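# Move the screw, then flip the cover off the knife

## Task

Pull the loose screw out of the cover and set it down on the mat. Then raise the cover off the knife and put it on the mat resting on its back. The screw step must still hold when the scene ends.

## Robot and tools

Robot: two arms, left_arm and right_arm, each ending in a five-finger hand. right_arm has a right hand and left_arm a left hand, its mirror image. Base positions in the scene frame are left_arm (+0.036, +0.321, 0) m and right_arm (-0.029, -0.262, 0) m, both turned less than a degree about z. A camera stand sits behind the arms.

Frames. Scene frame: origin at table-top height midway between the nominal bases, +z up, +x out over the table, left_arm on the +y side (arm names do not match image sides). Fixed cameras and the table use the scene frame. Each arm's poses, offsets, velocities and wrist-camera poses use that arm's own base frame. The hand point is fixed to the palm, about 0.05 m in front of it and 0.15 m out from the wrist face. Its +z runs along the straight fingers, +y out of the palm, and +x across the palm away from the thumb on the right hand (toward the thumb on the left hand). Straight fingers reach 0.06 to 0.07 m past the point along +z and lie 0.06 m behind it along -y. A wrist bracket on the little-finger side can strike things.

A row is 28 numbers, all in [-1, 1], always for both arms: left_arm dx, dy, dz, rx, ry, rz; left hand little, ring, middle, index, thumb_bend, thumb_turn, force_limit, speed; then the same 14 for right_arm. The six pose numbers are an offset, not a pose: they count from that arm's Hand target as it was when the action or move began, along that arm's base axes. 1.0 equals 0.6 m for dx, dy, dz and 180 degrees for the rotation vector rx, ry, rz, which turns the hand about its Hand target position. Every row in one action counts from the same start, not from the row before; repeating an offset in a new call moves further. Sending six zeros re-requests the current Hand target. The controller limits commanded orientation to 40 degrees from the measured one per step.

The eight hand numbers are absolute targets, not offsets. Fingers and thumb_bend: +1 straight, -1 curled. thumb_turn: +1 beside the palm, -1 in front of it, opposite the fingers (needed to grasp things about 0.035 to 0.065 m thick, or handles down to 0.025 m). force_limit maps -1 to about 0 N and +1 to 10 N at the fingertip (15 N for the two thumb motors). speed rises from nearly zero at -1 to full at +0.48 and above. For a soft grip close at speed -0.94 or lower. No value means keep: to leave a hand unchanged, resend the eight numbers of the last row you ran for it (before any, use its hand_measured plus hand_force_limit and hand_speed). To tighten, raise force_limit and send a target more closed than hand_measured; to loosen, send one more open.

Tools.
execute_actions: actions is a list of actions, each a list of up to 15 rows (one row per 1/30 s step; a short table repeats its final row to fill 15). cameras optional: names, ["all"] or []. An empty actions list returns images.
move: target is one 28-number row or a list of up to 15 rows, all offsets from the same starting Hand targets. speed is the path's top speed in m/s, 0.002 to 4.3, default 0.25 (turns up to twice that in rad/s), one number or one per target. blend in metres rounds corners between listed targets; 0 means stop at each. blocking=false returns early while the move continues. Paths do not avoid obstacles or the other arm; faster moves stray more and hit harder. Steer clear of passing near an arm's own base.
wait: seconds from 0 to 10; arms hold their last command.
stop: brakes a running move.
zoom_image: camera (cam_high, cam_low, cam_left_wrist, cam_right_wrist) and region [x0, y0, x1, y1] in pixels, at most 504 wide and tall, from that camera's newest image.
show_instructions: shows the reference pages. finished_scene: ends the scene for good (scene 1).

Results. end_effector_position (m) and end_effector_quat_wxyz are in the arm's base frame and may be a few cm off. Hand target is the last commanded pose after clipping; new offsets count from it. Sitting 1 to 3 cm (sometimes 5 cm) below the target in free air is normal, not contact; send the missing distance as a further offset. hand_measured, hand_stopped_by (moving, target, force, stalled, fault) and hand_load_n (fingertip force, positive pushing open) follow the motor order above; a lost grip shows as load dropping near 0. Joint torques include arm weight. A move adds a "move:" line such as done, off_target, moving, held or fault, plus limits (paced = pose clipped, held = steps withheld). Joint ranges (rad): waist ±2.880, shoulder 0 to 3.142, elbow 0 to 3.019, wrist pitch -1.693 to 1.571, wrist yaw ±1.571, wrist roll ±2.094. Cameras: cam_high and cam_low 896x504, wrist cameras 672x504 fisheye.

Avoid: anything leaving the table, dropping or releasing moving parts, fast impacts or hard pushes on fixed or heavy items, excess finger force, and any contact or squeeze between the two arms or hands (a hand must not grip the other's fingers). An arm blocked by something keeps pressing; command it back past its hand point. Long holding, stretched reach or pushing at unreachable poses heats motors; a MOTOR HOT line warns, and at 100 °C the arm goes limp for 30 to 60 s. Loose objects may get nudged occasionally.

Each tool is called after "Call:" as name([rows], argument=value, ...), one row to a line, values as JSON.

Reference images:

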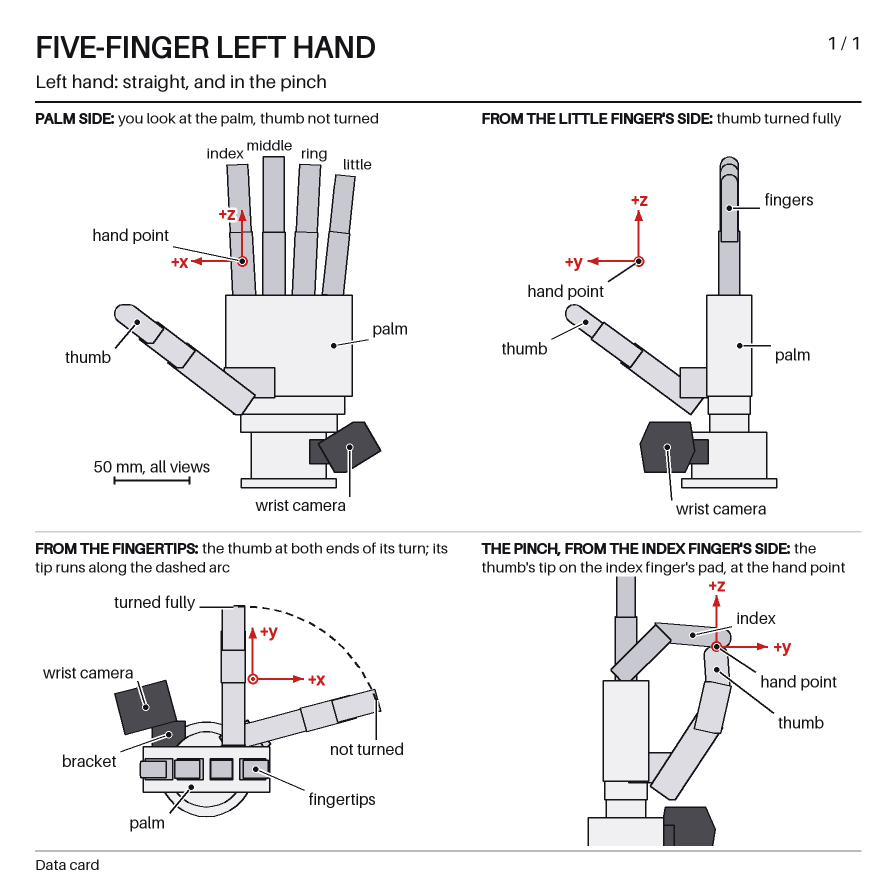

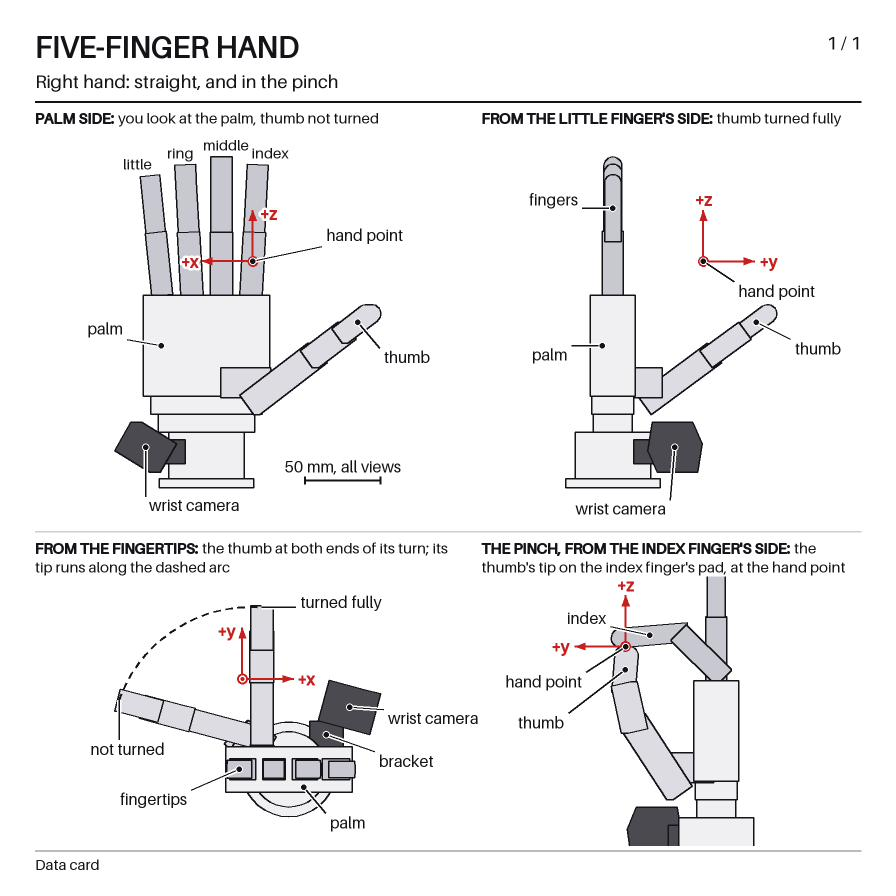

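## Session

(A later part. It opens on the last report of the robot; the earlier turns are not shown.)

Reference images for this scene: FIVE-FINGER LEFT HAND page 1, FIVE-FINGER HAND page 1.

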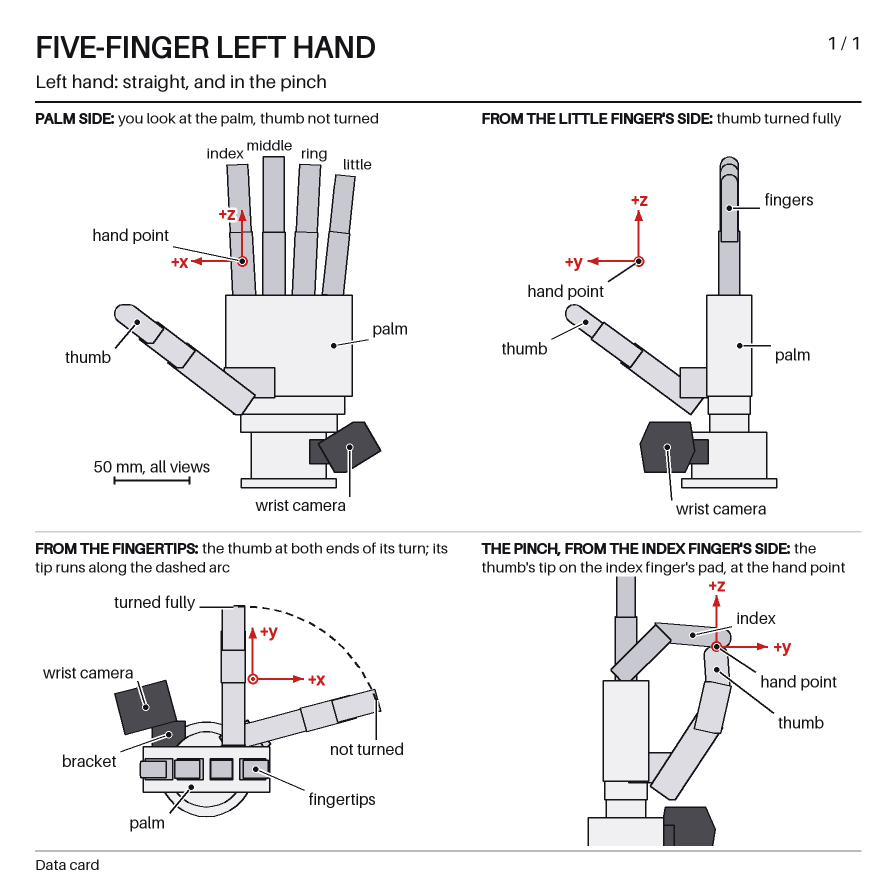

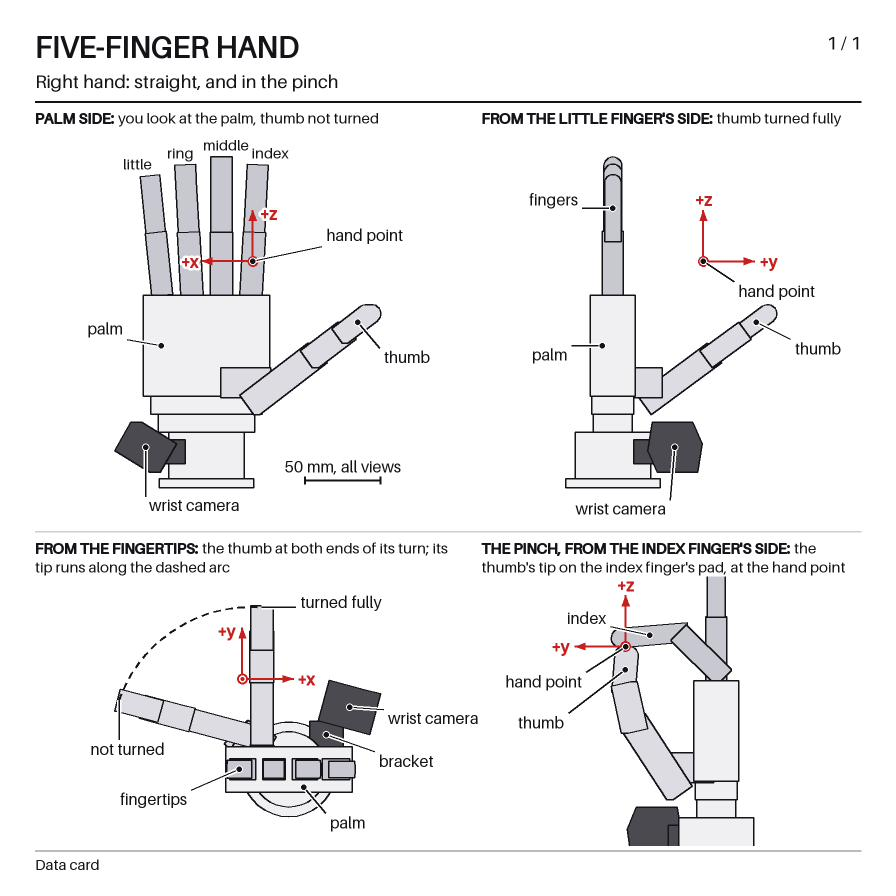

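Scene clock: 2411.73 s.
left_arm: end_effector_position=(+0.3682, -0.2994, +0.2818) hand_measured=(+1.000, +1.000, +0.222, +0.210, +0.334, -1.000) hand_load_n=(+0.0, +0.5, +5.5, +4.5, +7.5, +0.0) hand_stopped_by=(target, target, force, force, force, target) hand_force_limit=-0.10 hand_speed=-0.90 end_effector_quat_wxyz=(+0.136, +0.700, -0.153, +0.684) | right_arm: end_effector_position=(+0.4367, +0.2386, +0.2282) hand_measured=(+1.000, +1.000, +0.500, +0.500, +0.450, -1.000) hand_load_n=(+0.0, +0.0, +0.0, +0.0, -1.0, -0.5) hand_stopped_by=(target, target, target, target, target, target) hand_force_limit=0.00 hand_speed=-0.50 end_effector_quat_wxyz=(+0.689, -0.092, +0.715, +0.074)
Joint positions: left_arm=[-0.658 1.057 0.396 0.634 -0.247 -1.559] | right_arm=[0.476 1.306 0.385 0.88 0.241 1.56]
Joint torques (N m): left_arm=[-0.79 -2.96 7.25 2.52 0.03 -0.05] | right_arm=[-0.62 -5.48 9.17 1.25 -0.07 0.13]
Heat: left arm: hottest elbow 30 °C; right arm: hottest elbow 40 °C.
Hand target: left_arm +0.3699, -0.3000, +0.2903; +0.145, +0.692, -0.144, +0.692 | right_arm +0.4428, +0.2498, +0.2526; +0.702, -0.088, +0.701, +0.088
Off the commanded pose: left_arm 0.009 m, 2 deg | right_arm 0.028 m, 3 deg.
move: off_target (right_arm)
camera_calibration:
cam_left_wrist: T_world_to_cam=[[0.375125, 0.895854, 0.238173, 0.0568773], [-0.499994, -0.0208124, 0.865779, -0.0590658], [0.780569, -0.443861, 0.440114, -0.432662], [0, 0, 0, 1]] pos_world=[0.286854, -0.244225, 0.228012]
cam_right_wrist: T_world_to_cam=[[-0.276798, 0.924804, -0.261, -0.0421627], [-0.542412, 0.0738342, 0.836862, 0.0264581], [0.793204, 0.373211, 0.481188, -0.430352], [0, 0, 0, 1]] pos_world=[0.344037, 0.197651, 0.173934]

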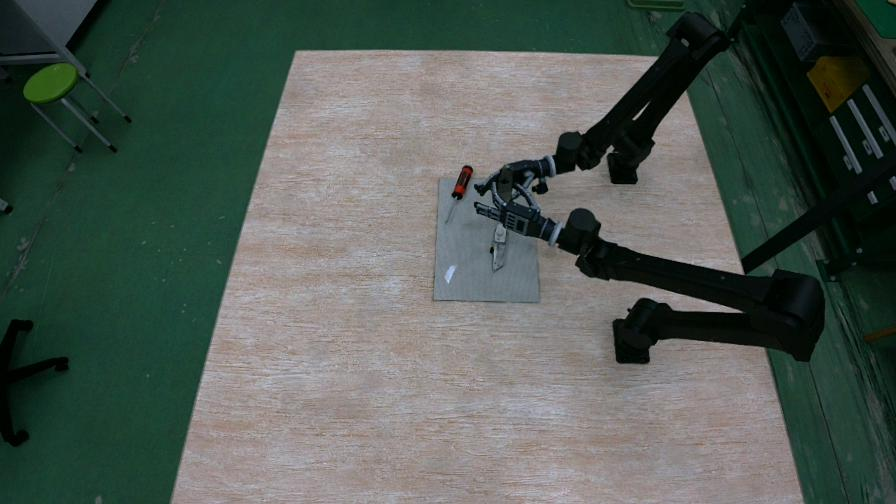

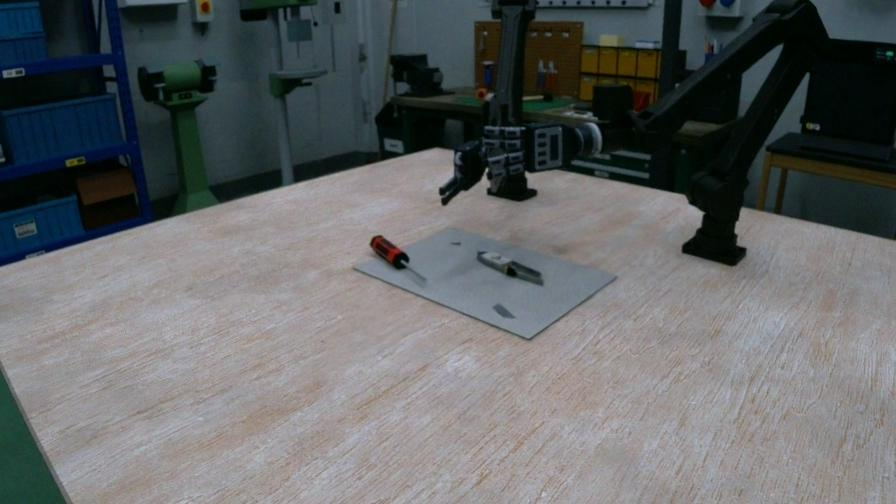

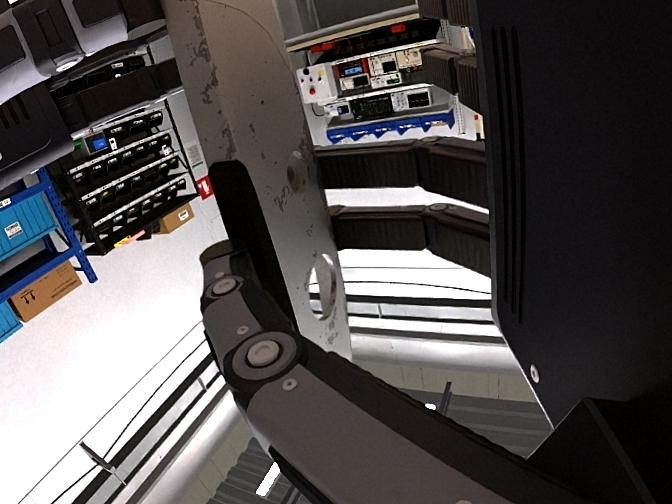

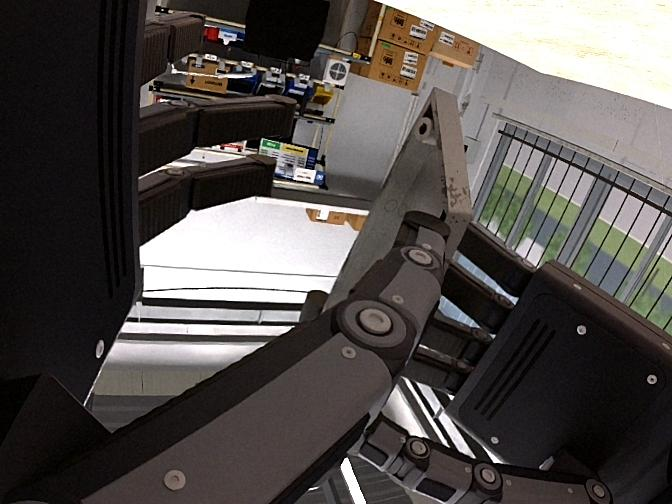

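Call:
move(target=[0,0,0,0,0,0,1,1,-0.05,0.0,0.1,-1,-0.1,-0.9,0.006,0.027,0.02,0,0,0,1,1,0.5,0.5,0.55,-1,0,-0.5], speed=0.05, cameras=["cam_high", "cam_right_wrist", "cam_left_wrist"])

Scene clock: 2494.23 s.
left_arm: end_effector_position=(+0.3682, -0.2994, +0.2816) hand_measured=(+1.000, +1.000, +0.222, +0.210, +0.334, -1.000) hand_load_n=(+0.0, +0.0, +5.0, +4.5, +7.5, +0.0) hand_stopped_by=(target, target, force, force, force, target) hand_force_limit=-0.10 hand_speed=-0.90 end_effector_quat_wxyz=(+0.136, +0.700, -0.153, +0.684) | right_arm: end_effector_position=(+0.4398, +0.2586, +0.2419) hand_measured=(+1.000, +1.000, +0.500, +0.500, +0.550, -1.000) hand_load_n=(+0.0, +0.0, +0.0, +0.0, +0.0, +0.0) hand_stopped_by=(target, target, target, target, target, target) hand_force_limit=0.00 hand_speed=-0.50 end_effector_quat_wxyz=(+0.690, -0.095, +0.713, +0.078)
Joint positions: left_arm=[-0.658 1.057 0.396 0.634 -0.247 -1.559] | right_arm=[0.522 1.298 0.429 0.834 0.277 1.56]
Joint torques (N m): left_arm=[-0.85 -3.02 7.25 2.54 0.04 -0.06] | right_arm=[-1.14 -5.83 9.31 1.26 0.13 0.13]
Heat: left arm: hottest elbow 30 °C; right arm: hottest elbow 40 °C.
Hand target: left_arm +0.3699, -0.3000, +0.2903; +0.145, +0.693, -0.144, +0.692 | right_arm +0.4465, +0.2660, +0.2647; +0.702, -0.088, +0.701, +0.088
Off the commanded pose: left_arm 0.009 m, 2 deg | right_arm 0.025 m, 2 deg.
move: off_target (right_arm)
camera_calibration:
cam_left_wrist: T_world_to_cam=[[0.375209, 0.895901, 0.237863, 0.0569588], [-0.499597, -0.0206926, 0.866011, -0.059116], [0.780782, -0.443771, 0.439825, -0.432592], [0, 0, 0, 1]] pos_world=[0.286855, -0.244225, 0.227912]
cam_right_wrist: T_world_to_cam=[[-0.284928, 0.922362, -0.260891, -0.052016], [-0.547523, 0.0667955, 0.83412, 0.0199682], [0.786787, 0.380508, 0.485983, -0.447049], [0, 0, 0, 1]] pos_world=[0.347845, 0.21675, 0.187032]
Images, in order (width x height): cam_high 896x504, cam_left_wrist 672x504, cam_right_wrist 672x504.

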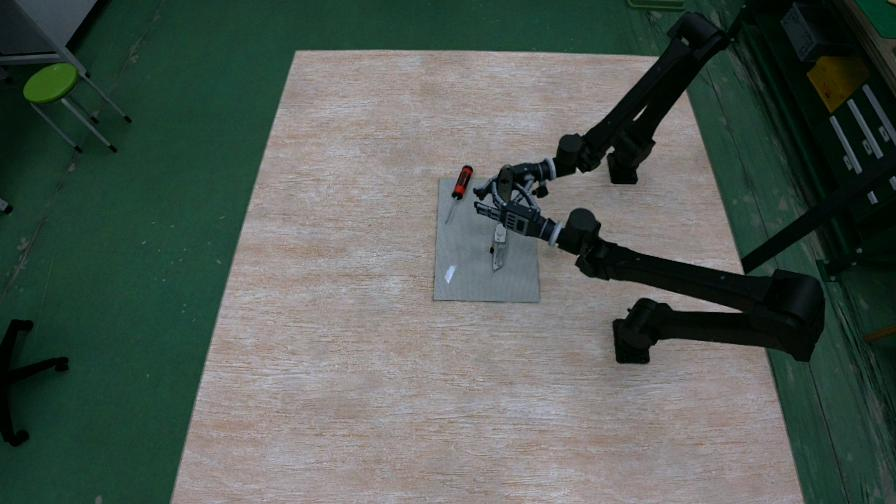

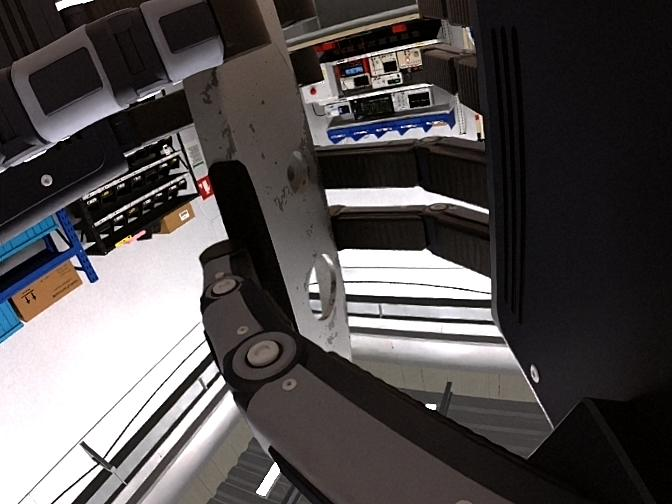

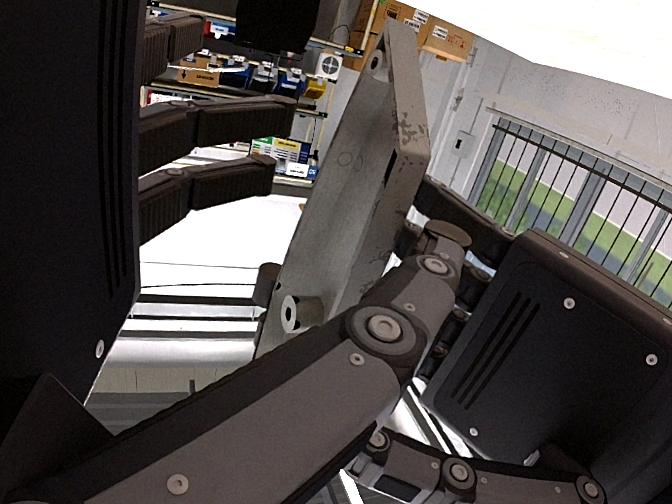

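Call:
zoom_image(camera="cam_right_wrist", region=[330, 10, 490, 190])

Call:
zoom_image(camera="cam_right_wrist", region=[230, 170, 430, 370])

Call:
zoom_image(camera="cam_left_wrist", region=[0, 0, 500, 400])

Scaled by 2.800 from the camera's 672x504 image, which has a finer 960x720 frame.

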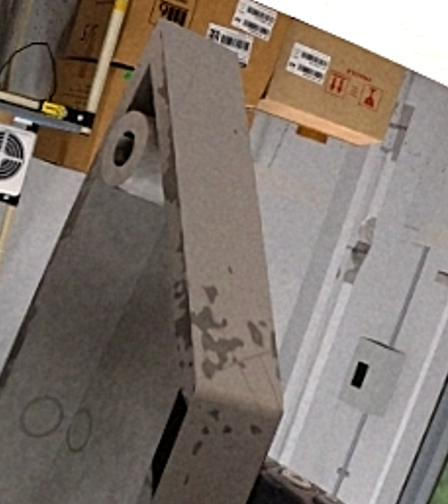

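Scaled by 2.520 from the camera's 672x504 image, which has a finer 960x720 frame.

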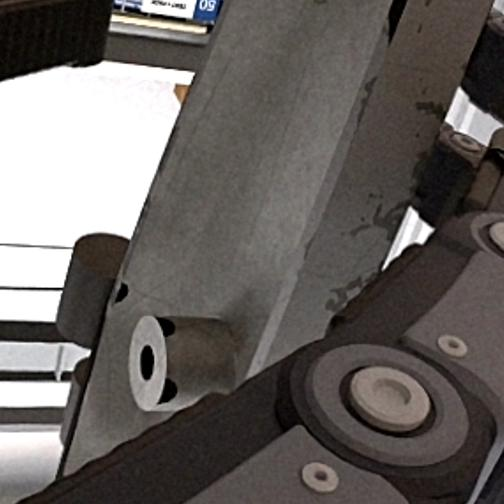

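Scaled by 1.008 from the camera's 672x504 image, which has a finer 960x720 frame.

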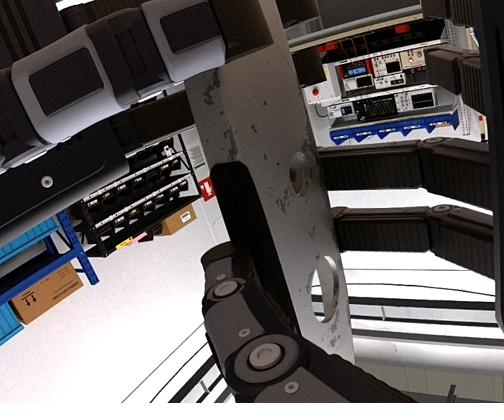

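Call:
move(target=[0,0,0,0,0,0,1,1,-0.05,0.0,0.1,-1,-0.1,-0.9,0.006,0.007,-0.001,0,0,0,1,1,0.27,0.27,0.42,-1,-0.6,-0.7], speed=0.05, cameras=["cam_high", "cam_right_wrist", "cam_left_wrist"])

Scene clock: 2553.57 s.
left_arm: end_effector_position=(+0.3682, -0.2994, +0.2820) hand_measured=(+1.000, +1.000, +0.222, +0.210, +0.334, -1.000) hand_load_n=(+0.0, +0.0, +5.0, +4.5, +7.5, +0.0) hand_stopped_by=(target, target, force, force, force, target) hand_force_limit=-0.10 hand_speed=-0.90 end_effector_quat_wxyz=(+0.136, +0.700, -0.152, +0.685) | right_arm: end_effector_position=(+0.4416, +0.2618, +0.2481) hand_measured=(+1.000, +1.000, +0.270, +0.270, +0.420, -1.000) hand_load_n=(+0.0, +0.0, +0.0, +0.0, +0.0, +0.0) hand_stopped_by=(target, target, target, target, target, target) hand_force_limit=-0.60 hand_speed=-0.70 end_effector_quat_wxyz=(+0.694, -0.094, +0.709, +0.080)
Joint positions: left_arm=[-0.658 1.057 0.396 0.635 -0.247 -1.559] | right_arm=[0.528 1.298 0.441 0.834 0.282 1.56]
Joint torques (N m): left_arm=[-0.85 -2.96 7.25 2.5 0.04 -0.05] | right_arm=[-1.03 -4.54 9.5 1.42 0.15 0.13]
Heat: left arm: hottest elbow 30 °C; right arm: hottest elbow 40 °C.
Hand target: left_arm +0.3699, -0.3000, +0.2904; +0.145, +0.692, -0.144, +0.692 | right_arm +0.4501, +0.2702, +0.2641; +0.702, -0.088, +0.701, +0.088
Off the commanded pose: left_arm 0.009 m, 2 deg | right_arm 0.020 m, 2 deg.
move: off_target (right_arm)
camera_calibration:
cam_left_wrist: T_world_to_cam=[[0.37499, 0.896164, 0.23722, 0.0571459], [-0.500216, -0.0198388, 0.865673, -0.0587784], [0.780491, -0.44328, 0.440836, -0.432785], [0, 0, 0, 1]] pos_world=[0.286954, -0.244223, 0.228114]
cam_right_wrist: T_world_to_cam=[[-0.282918, 0.923652, -0.258503, -0.0546785], [-0.556123, 0.0616177, 0.828813, 0.0219728], [0.781463, 0.378246, 0.496232, -0.452355], [0, 0, 0, 1]] pos_world=[0.350249, 0.220252, 0.192127]
Images, in order (width x height): cam_high 896x504, cam_left_wrist 672x504, cam_right_wrist 672x504.

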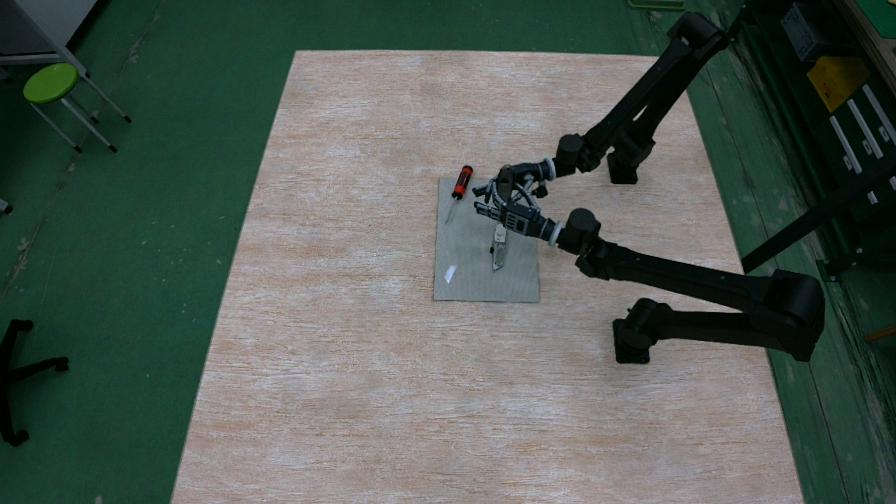

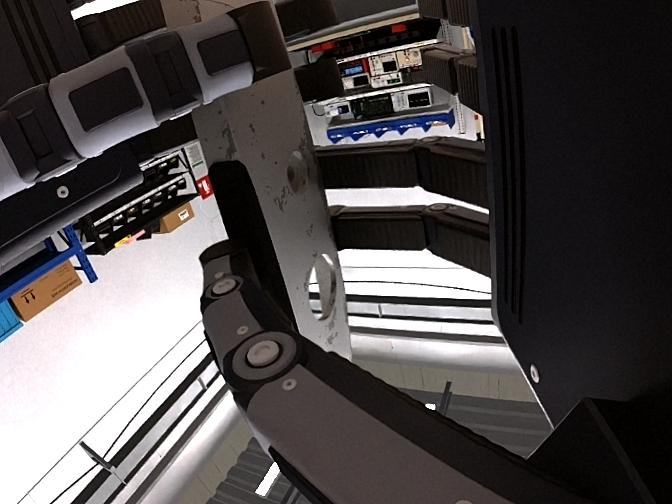

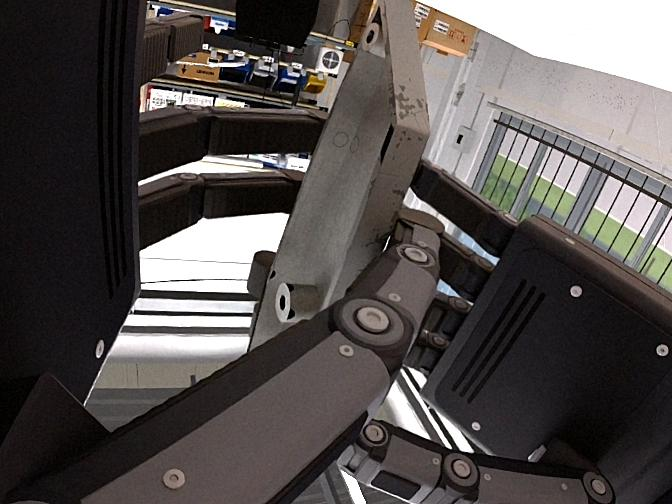

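Call:
zoom_image(camera="cam_right_wrist", region=[230, 0, 480, 250])

Call:
zoom_image(camera="cam_left_wrist", region=[150, 0, 370, 220])

Call:
zoom_image(camera="cam_high", region=[470, 150, 550, 220])

Scaled by 2.016 from the camera's 672x504 image, which has a finer 960x720 frame.

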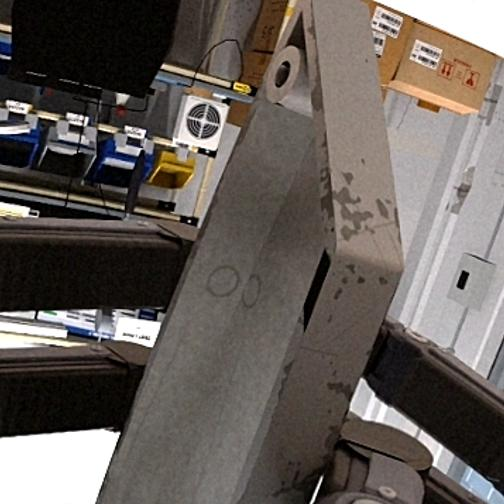

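Scaled by 2.291 from the camera's 672x504 image, which has a finer 960x720 frame.

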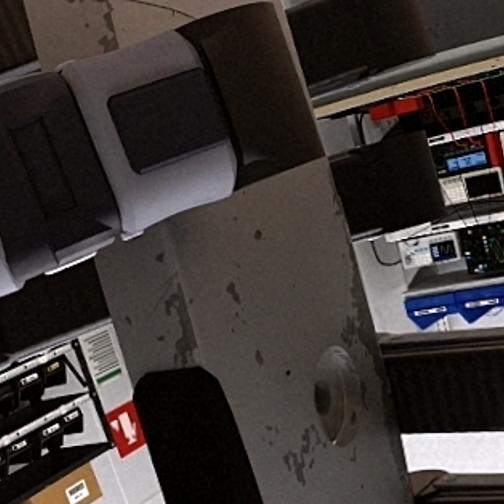

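Scaled by 6.300 from the camera's 896x504 image, which has a finer 1280x720 frame.

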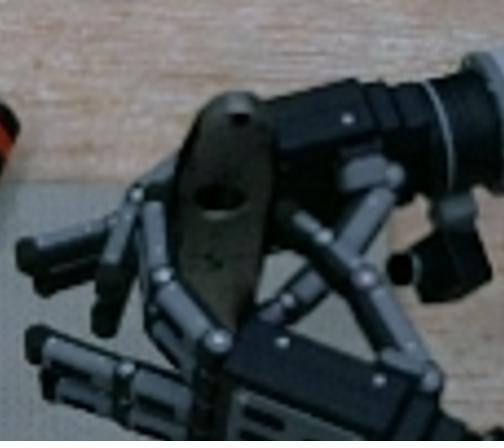

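Call:
move(target=[0,0,0,0,0,0,1,1,-0.05,0.0,0.1,-1,-0.1,-0.9,0.003,0.003,-0.02,0,0,0,1,1,0.27,0.27,0.42,-1,-0.6,-0.7], speed=0.04, cameras=["cam_right_wrist"])

Scene clock: 2572.47 s.
left_arm: end_effector_position=(+0.3683, -0.2994, +0.2818) hand_measured=(+1.000, +1.000, +0.222, +0.210, +0.334, -1.000) hand_load_n=(+0.0, +0.0, +4.5, +4.5, +7.5, +0.0) hand_stopped_by=(target, target, force, force, force, target) hand_force_limit=-0.10 hand_speed=-0.90 end_effector_quat_wxyz=(+0.136, +0.700, -0.152, +0.685) | right_arm: end_effector_position=(+0.4441, +0.2639, +0.2379) hand_measured=(+1.000, +1.000, +0.270, +0.270, +0.420, -1.000) hand_load_n=(+0.0, +0.0, +0.0, +0.0, +0.5, -0.5) hand_stopped_by=(target, target, target, target, target, target) hand_force_limit=-0.60 hand_speed=-0.70 end_effector_quat_wxyz=(+0.691, -0.095, +0.713, +0.078)
Joint positions: left_arm=[-0.658 1.058 0.396 0.635 -0.247 -1.559] | right_arm=[0.53 1.331 0.441 0.855 0.284 1.56]
Joint torques (N m): left_arm=[-0.85 -3.02 7.28 2.5 0.06 -0.05] | right_arm=[-1.14 -3.96 8.77 2.44 0.13 0.14]
Heat: left arm: hottest elbow 30 °C; right arm: hottest elbow 40 °C.
Hand target: left_arm +0.3699, -0.3000, +0.2904; +0.145, +0.692, -0.144, +0.692 | right_arm +0.4519, +0.2719, +0.2521; +0.702, -0.088, +0.701, +0.088
Off the commanded pose: left_arm 0.009 m, 2 deg | right_arm 0.018 m, 2 deg.
move: off_target (right_arm)
camera_calibration:
cam_right_wrist: T_world_to_cam=[[-0.285056, 0.922283, -0.261032, -0.056606], [-0.548201, 0.0665234, 0.833697, 0.0257367], [0.786269, 0.380748, 0.486634, -0.450574], [0, 0, 0, 1]] pos_world=[0.352245, 0.22205, 0.183032]
Images, in order (width x height): cam_right_wrist 672x504.

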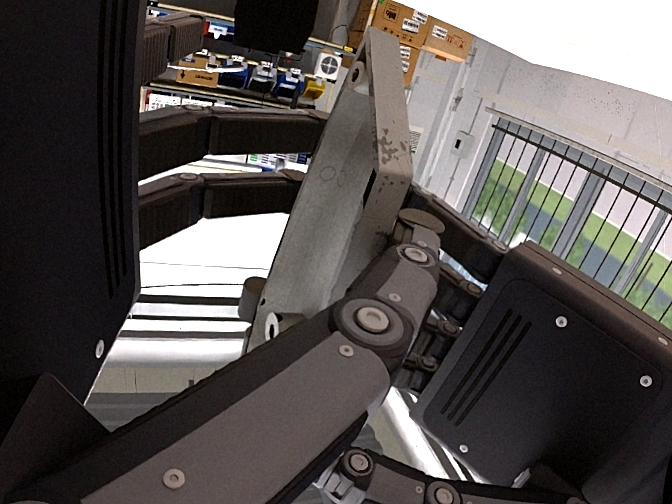

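Call:
zoom_image(camera="cam_right_wrist", region=[250, 20, 480, 250])

Scaled by 2.191 from the camera's 672x504 image, which has a finer 960x720 frame.

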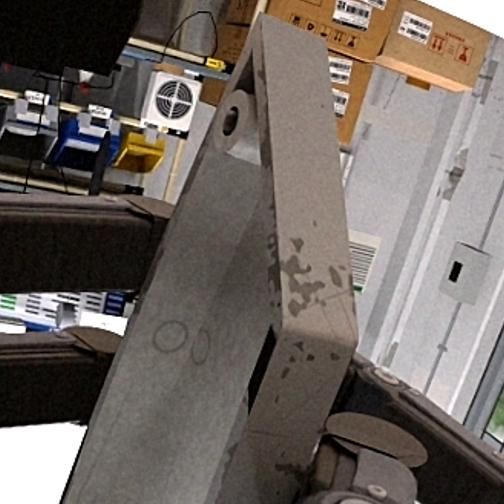

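Call:
execute_actions([
  [[0,0,0,0,0,0,1,1,-0.05,0.0,0.1,-1,-0.1,-0.9,0,0,0,0,0,0,1,1,0.0,0.0,0.42,-1,-0.7,-0.92]],
  [[0,0,0,0,0,0,1,1,-0.05,0.0,0.1,-1,-0.1,-0.9,0,0,0,0,0,0,1,1,0.0,0.0,0.42,-1,-0.7,-0.92]],
  [[0,0,0,0,0,0,1,1,-0.05,0.0,0.1,-1,-0.1,-0.9,0,0,0,0,0,0,1,1,0.0,0.0,0.42,-1,-0.7,-0.92]],
  [[0,0,0,0,0,0,1,1,-0.05,0.0,0.1,-1,-0.1,-0.9,0,0,0,0,0,0,1,1,0.0,0.0,0.42,-1,-0.7,-0.92]],
], cameras=["cam_right_wrist", "cam_left_wrist"])

Scene clock: 2582.30 s.
left_arm: end_effector_position=(+0.3683, -0.2994, +0.2818) hand_measured=(+1.000, +1.000, +0.222, +0.210, +0.334, -1.000) hand_load_n=(+0.0, +0.0, +4.5, +4.5, +7.5, +0.0) hand_stopped_by=(target, target, force, force, force, target) hand_force_limit=-0.10 hand_speed=-0.90 end_effector_quat_wxyz=(+0.136, +0.700, -0.152, +0.685) | right_arm: end_effector_position=(+0.4441, +0.2639, +0.2381) hand_measured=(+1.000, +1.000, +0.000, +0.000, +0.420, -1.000) hand_load_n=(+0.0, +0.0, +0.0, +0.0, +0.0, +0.0) hand_stopped_by=(target, target, target, target, target, target) hand_force_limit=-0.70 hand_speed=-0.92 end_effector_quat_wxyz=(+0.691, -0.095, +0.712, +0.078)
Joint positions: left_arm=[-0.658 1.058 0.396 0.635 -0.247 -1.559] | right_arm=[0.53 1.331 0.441 0.856 0.284 1.56]
Joint torques (N m): left_arm=[-0.85 -3.02 7.25 2.51 0.04 -0.04] | right_arm=[-1.08 -3.84 8.8 2.45 0.12 0.12]
Heat: left arm: hottest elbow 30 °C; right arm: hottest elbow 40 °C.
Hand target: left_arm +0.3699, -0.3000, +0.2904; +0.145, +0.692, -0.144, +0.692 | right_arm +0.4519, +0.2720, +0.2521; +0.702, -0.088, +0.701, +0.088
Off the commanded pose: left_arm 0.009 m, 2 deg | right_arm 0.018 m, 2 deg.
camera_calibration:
cam_left_wrist: T_world_to_cam=[[0.375064, 0.896108, 0.237312, 0.0572037], [-0.499992, -0.0200152, 0.865799, -0.0588291], [0.780599, -0.443384, 0.44054, -0.432774], [0, 0, 0, 1]] pos_world=[0.286954, -0.244323, 0.228013]
cam_right_wrist: T_world_to_cam=[[-0.284963, 0.922352, -0.26089, -0.0566539], [-0.548481, 0.0663116, 0.83353, 0.0258296], [0.786108, 0.380618, 0.486996, -0.450603], [0, 0, 0, 1]] pos_world=[0.352245, 0.22205, 0.183132]
Images, in order (width x height): cam_left_wrist 672x504, cam_right_wrist 672x504.

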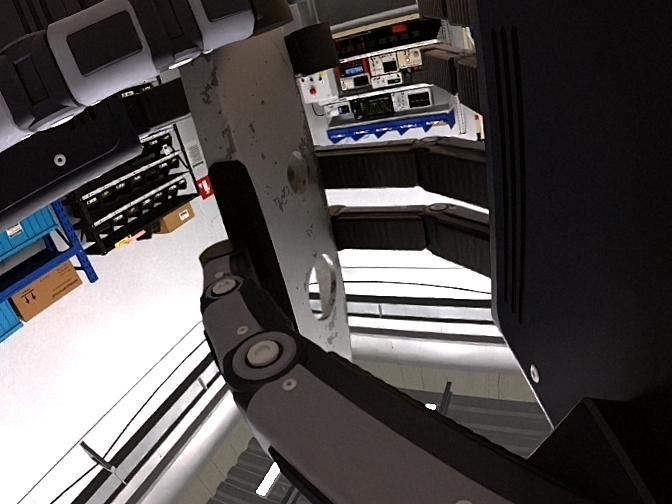

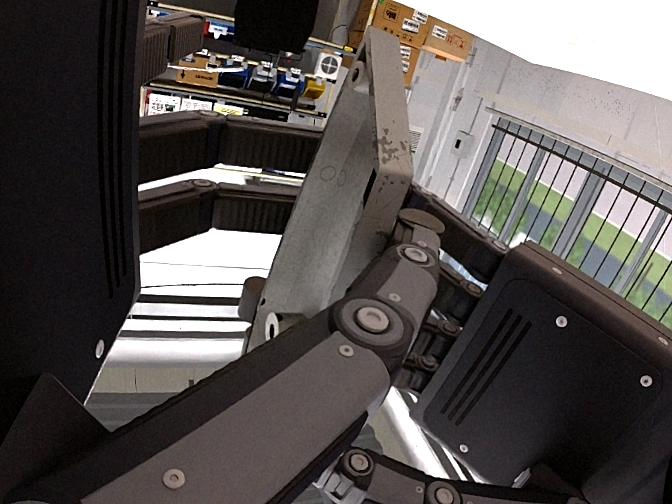

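Call:
zoom_image(camera="cam_left_wrist", region=[130, 0, 370, 220])

Call:
zoom_image(camera="cam_right_wrist", region=[250, 80, 480, 310])

Scaled by 2.100 from the camera's 672x504 image, which has a finer 960x720 frame.

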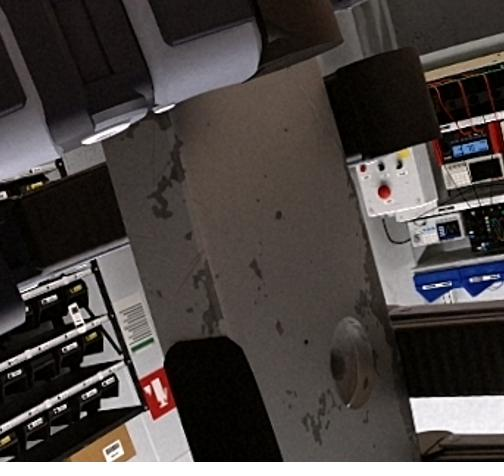

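Scaled by 2.191 from the camera's 672x504 image, which has a finer 960x720 frame.

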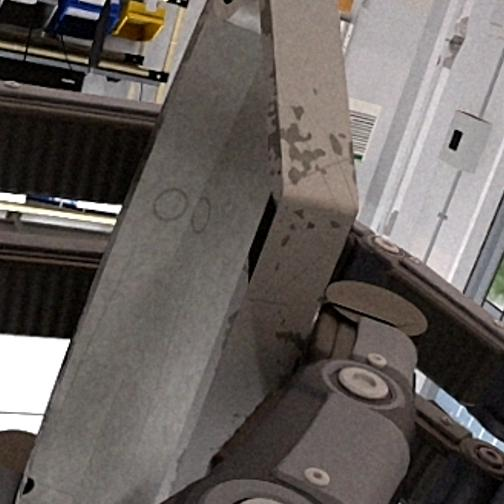

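Call:
move([
  [0,0,0,0,0,0,1,1,-0.05,0.0,0.1,-1,-0.1,-0.9,0,0,0,0,0,0,1,1,0.25,0.25,0.45,-1,-0.6,-0.6],
  [0,0,0,0,0,0,1,1,-0.05,0.0,0.1,-1,-0.1,-0.9,-0.017,0,0,0,0,0,1,1,0.25,0.25,0.45,-1,-0.6,-0.6],
], speed=0.04, cameras=["cam_right_wrist", "cam_left_wrist"])

Scene clock: 2619.37 s.
left_arm: end_effector_position=(+0.3683, -0.2994, +0.2818) hand_measured=(+1.000, +1.000, +0.222, +0.210, +0.334, -1.000) hand_load_n=(+0.0, +0.0, +5.0, +4.5, +7.5, +0.0) hand_stopped_by=(target, target, force, force, force, target) hand_force_limit=-0.10 hand_speed=-0.90 end_effector_quat_wxyz=(+0.136, +0.700, -0.152, +0.685) | right_arm: end_effector_position=(+0.4416, +0.2681, +0.2381) hand_measured=(+1.000, +1.000, +0.250, +0.250, +0.450, -1.000) hand_load_n=(+0.0, +0.0, +0.0, +0.0, +0.0, +0.0) hand_stopped_by=(target, target, target, target, target, target) hand_force_limit=-0.60 hand_speed=-0.60 end_effector_quat_wxyz=(+0.691, -0.095, +0.712, +0.078)
Joint positions: left_arm=[-0.658 1.058 0.396 0.635 -0.247 -1.559] | right_arm=[0.546 1.331 0.441 0.856 0.301 1.56]
Joint torques (N m): left_arm=[-0.79 -3.02 7.25 2.5 0.04 -0.05] | right_arm=[-0.97 -5.3 7.17 2.41 0.14 0.12]
Heat: left arm: hottest elbow 30 °C; right arm: hottest elbow 40 °C.
Hand target: left_arm +0.3699, -0.3000, +0.2904; +0.145, +0.692, -0.144, +0.692 | right_arm +0.4416, +0.2720, +0.2521; +0.702, -0.088, +0.701, +0.088
Off the commanded pose: left_arm 0.009 m, 2 deg | right_arm 0.015 m, 2 deg.
move: off_target (right_arm)
camera_calibration:
cam_left_wrist: T_world_to_cam=[[0.375064, 0.896108, 0.237312, 0.0572037], [-0.499992, -0.0200152, 0.865799, -0.0588291], [0.780599, -0.443384, 0.44054, -0.432774], [0, 0, 0, 1]] pos_world=[0.286954, -0.244323, 0.228013]
cam_right_wrist: T_world_to_cam=[[-0.284599, 0.922308, -0.261441, -0.0613485], [-0.548669, 0.0669227, 0.833357, 0.0241321], [0.786108, 0.380618, 0.486995, -0.450275], [0, 0, 0, 1]] pos_world=[0.349745, 0.22635, 0.183132]
Images, in order (width x height): cam_left_wrist 672x504, cam_right_wrist 672x504.

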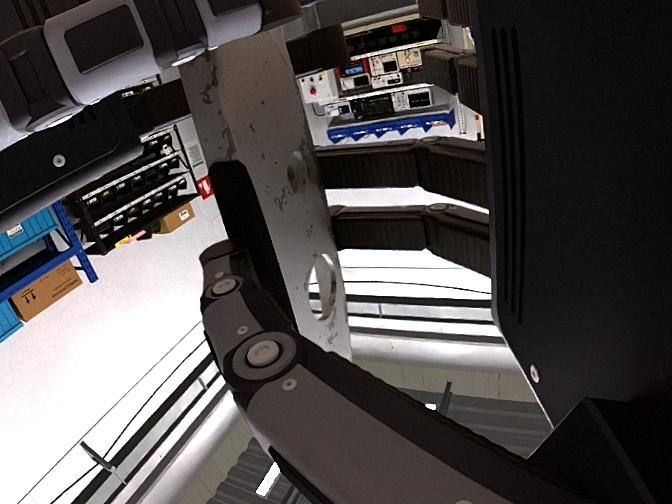

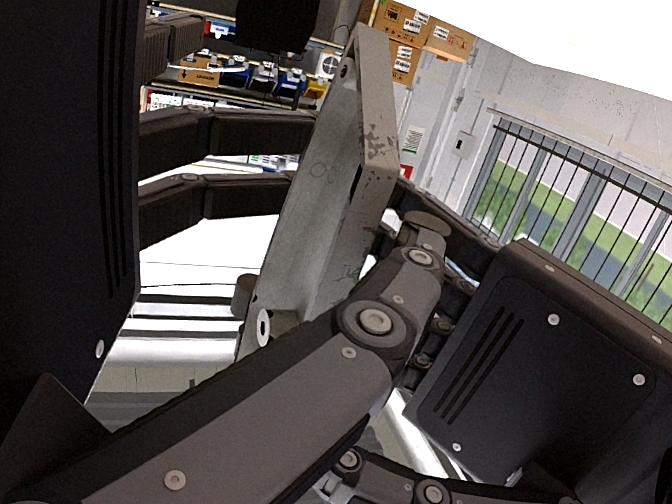

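Call:
move([
  [0,0,0,0,0,0,1,1,-0.05,0.0,0.1,-1,-0.1,-0.9,-0.018,0,0,0,0,0,1,1,0.25,0.25,0.45,-1,-0.6,-0.6],
  [0,0,0,0,0,0,1,1,-0.05,0.0,0.1,-1,-0.1,-0.9,-0.018,-0.016,0.002,0,0,0,1,1,0.25,0.25,0.45,-1,-0.6,-0.6],
], speed=0.04, cameras=["cam_right_wrist", "cam_left_wrist"])

Scene clock: 2627.43 s.
left_arm: end_effector_position=(+0.3683, -0.2994, +0.2818) hand_measured=(+1.000, +1.000, +0.222, +0.210, +0.334, -1.000) hand_load_n=(+0.0, +0.0, +4.5, +4.5, +7.5, +0.0) hand_stopped_by=(target, target, force, force, force, target) hand_force_limit=-0.10 hand_speed=-0.90 end_effector_quat_wxyz=(+0.136, +0.700, -0.152, +0.685) | right_arm: end_effector_position=(+0.4316, +0.2672, +0.2446) hand_measured=(+1.000, +1.000, +0.250, +0.250, +0.450, -1.000) hand_load_n=(+0.0, -0.5, +0.0, +0.0, +0.0, -0.5) hand_stopped_by=(target, target, target, target, target, target) hand_force_limit=-0.60 hand_speed=-0.60 end_effector_quat_wxyz=(+0.695, -0.096, +0.707, +0.083)
Joint positions: left_arm=[-0.658 1.058 0.396 0.635 -0.247 -1.559] | right_arm=[0.555 1.297 0.421 0.856 0.301 1.56]
Joint torques (N m): left_arm=[-0.79 -3.02 7.25 2.51 0.04 -0.05] | right_arm=[-2.26 -5.66 6.05 2.03 -0.2 0.12]
Heat: left arm: hottest elbow 30 °C; right arm: hottest elbow 40 °C.
Hand target: left_arm +0.3699, -0.3000, +0.2904; +0.145, +0.692, -0.144, +0.692 | right_arm +0.4308, +0.2623, +0.2532; +0.702, -0.088, +0.701, +0.088
Off the commanded pose: left_arm 0.009 m, 2 deg | right_arm 0.010 m, 1 deg.
move: done
camera_calibration:
cam_left_wrist: T_world_to_cam=[[0.375064, 0.896108, 0.237312, 0.0572037], [-0.499992, -0.0200152, 0.865799, -0.0588291], [0.780599, -0.443384, 0.44054, -0.432774], [0, 0, 0, 1]] pos_world=[0.286954, -0.244323, 0.228013]
cam_right_wrist: T_world_to_cam=[[-0.289081, 0.921876, -0.258025, -0.0603047], [-0.559491, 0.0560092, 0.826942, 0.0223978], [0.77679, 0.383415, 0.49959, -0.44498], [0, 0, 0, 1]] pos_world=[0.340754, 0.224951, 0.188226]
Images, in order (width x height): cam_left_wrist 672x504, cam_right_wrist 672x504.

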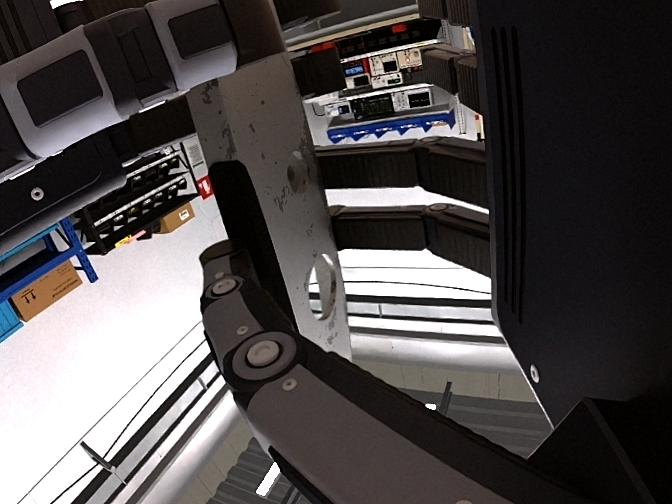

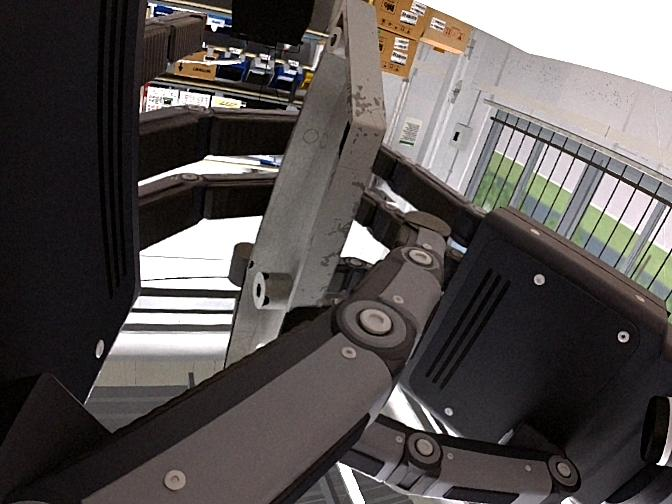

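Call:
move(target=[0,0,0,0,0,0,1,1,-0.05,0.0,0.1,-1,-0.1,-0.9,0.003,-0.022,-0.01,0,0,0,1,1,0.25,0.25,0.45,-1,-0.6,-0.6], speed=0.04, cameras=["cam_right_wrist", "cam_left_wrist"])

Scene clock: 2632.27 s.
left_arm: end_effector_position=(+0.3683, -0.2994, +0.2818) hand_measured=(+1.000, +1.000, +0.222, +0.210, +0.334, -1.000) hand_load_n=(+0.5, +0.0, +4.5, +4.5, +7.5, -0.5) hand_stopped_by=(target, target, force, force, force, target) hand_force_limit=-0.10 hand_speed=-0.90 end_effector_quat_wxyz=(+0.136, +0.700, -0.152, +0.685) | right_arm: end_effector_position=(+0.4331, +0.2534, +0.2382) hand_measured=(+1.000, +1.000, +0.250, +0.250, +0.450, -1.000) hand_load_n=(+0.0, +0.0, +0.0, +0.0, +0.0, -0.5) hand_stopped_by=(target, target, target, target, target, target) hand_force_limit=-0.60 hand_speed=-0.60 end_effector_quat_wxyz=(+0.693, -0.097, +0.709, +0.082)
Joint positions: left_arm=[-0.658 1.058 0.396 0.635 -0.247 -1.559] | right_arm=[0.513 1.297 0.402 0.869 0.26 1.56]
Joint torques (N m): left_arm=[-0.79 -3.08 7.25 2.51 0.04 -0.05] | right_arm=[-2.08 -5.25 6.01 2.37 -0.21 0.12]
Heat: left arm: hottest elbow 30 °C; right arm: hottest elbow 40 °C.
Hand target: left_arm +0.3699, -0.3000, +0.2904; +0.145, +0.692, -0.144, +0.692 | right_arm +0.4327, +0.2491, +0.2472; +0.702, -0.088, +0.701, +0.088
Off the commanded pose: left_arm 0.009 m, 2 deg | right_arm 0.010 m, 2 deg.
move: done
camera_calibration:
cam_left_wrist: T_world_to_cam=[[0.375064, 0.896108, 0.237312, 0.0572037], [-0.499992, -0.0200152, 0.865799, -0.0588291], [0.780599, -0.443384, 0.44054, -0.432774], [0, 0, 0, 1]] pos_world=[0.286954, -0.244323, 0.228013]
cam_right_wrist: T_world_to_cam=[[-0.290205, 0.921406, -0.258442, -0.048172], [-0.55467, 0.0581159, 0.830038, 0.0259773], [0.779822, 0.384231, 0.494211, -0.43795], [0, 0, 0, 1]] pos_world=[0.341952, 0.21115, 0.182428]
Images, in order (width x height): cam_left_wrist 672x504, cam_right_wrist 672x504.

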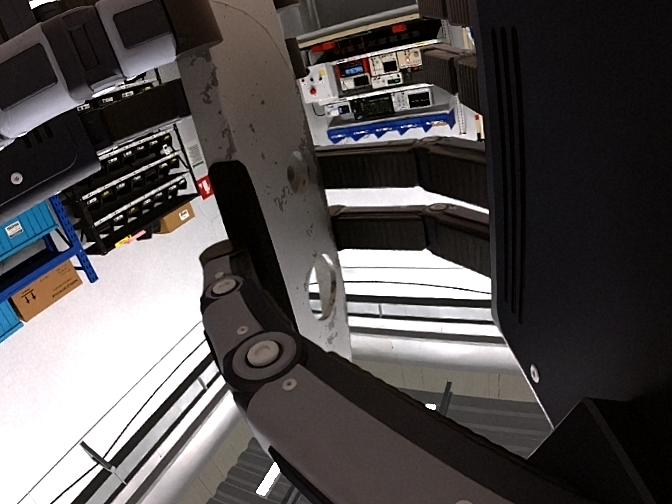

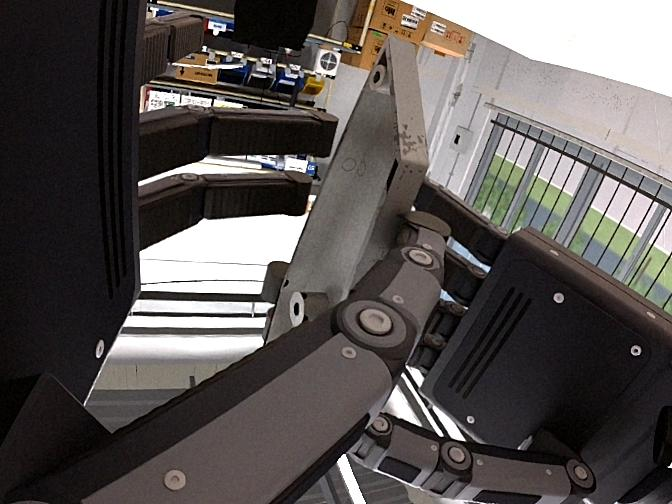

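Call:
zoom_image(camera="cam_right_wrist", region=[250, 30, 480, 260])

Call:
zoom_image(camera="cam_left_wrist", region=[130, 0, 370, 220])

Scaled by 2.191 from the camera's 672x504 image, which has a finer 960x720 frame.

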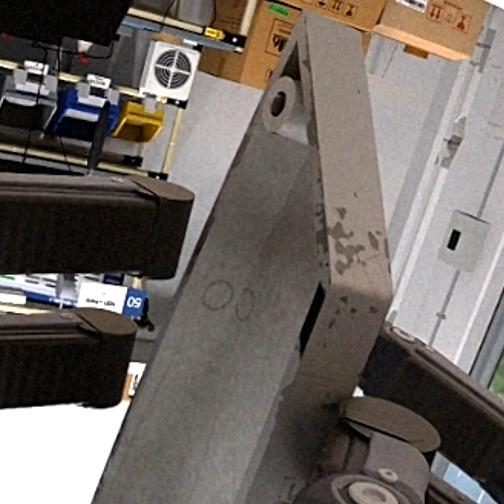

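Scaled by 2.100 from the camera's 672x504 image, which has a finer 960x720 frame.

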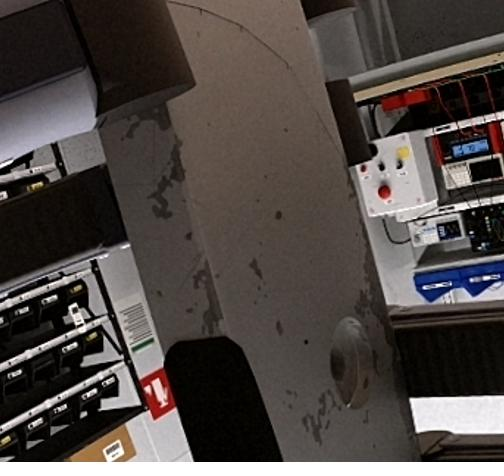

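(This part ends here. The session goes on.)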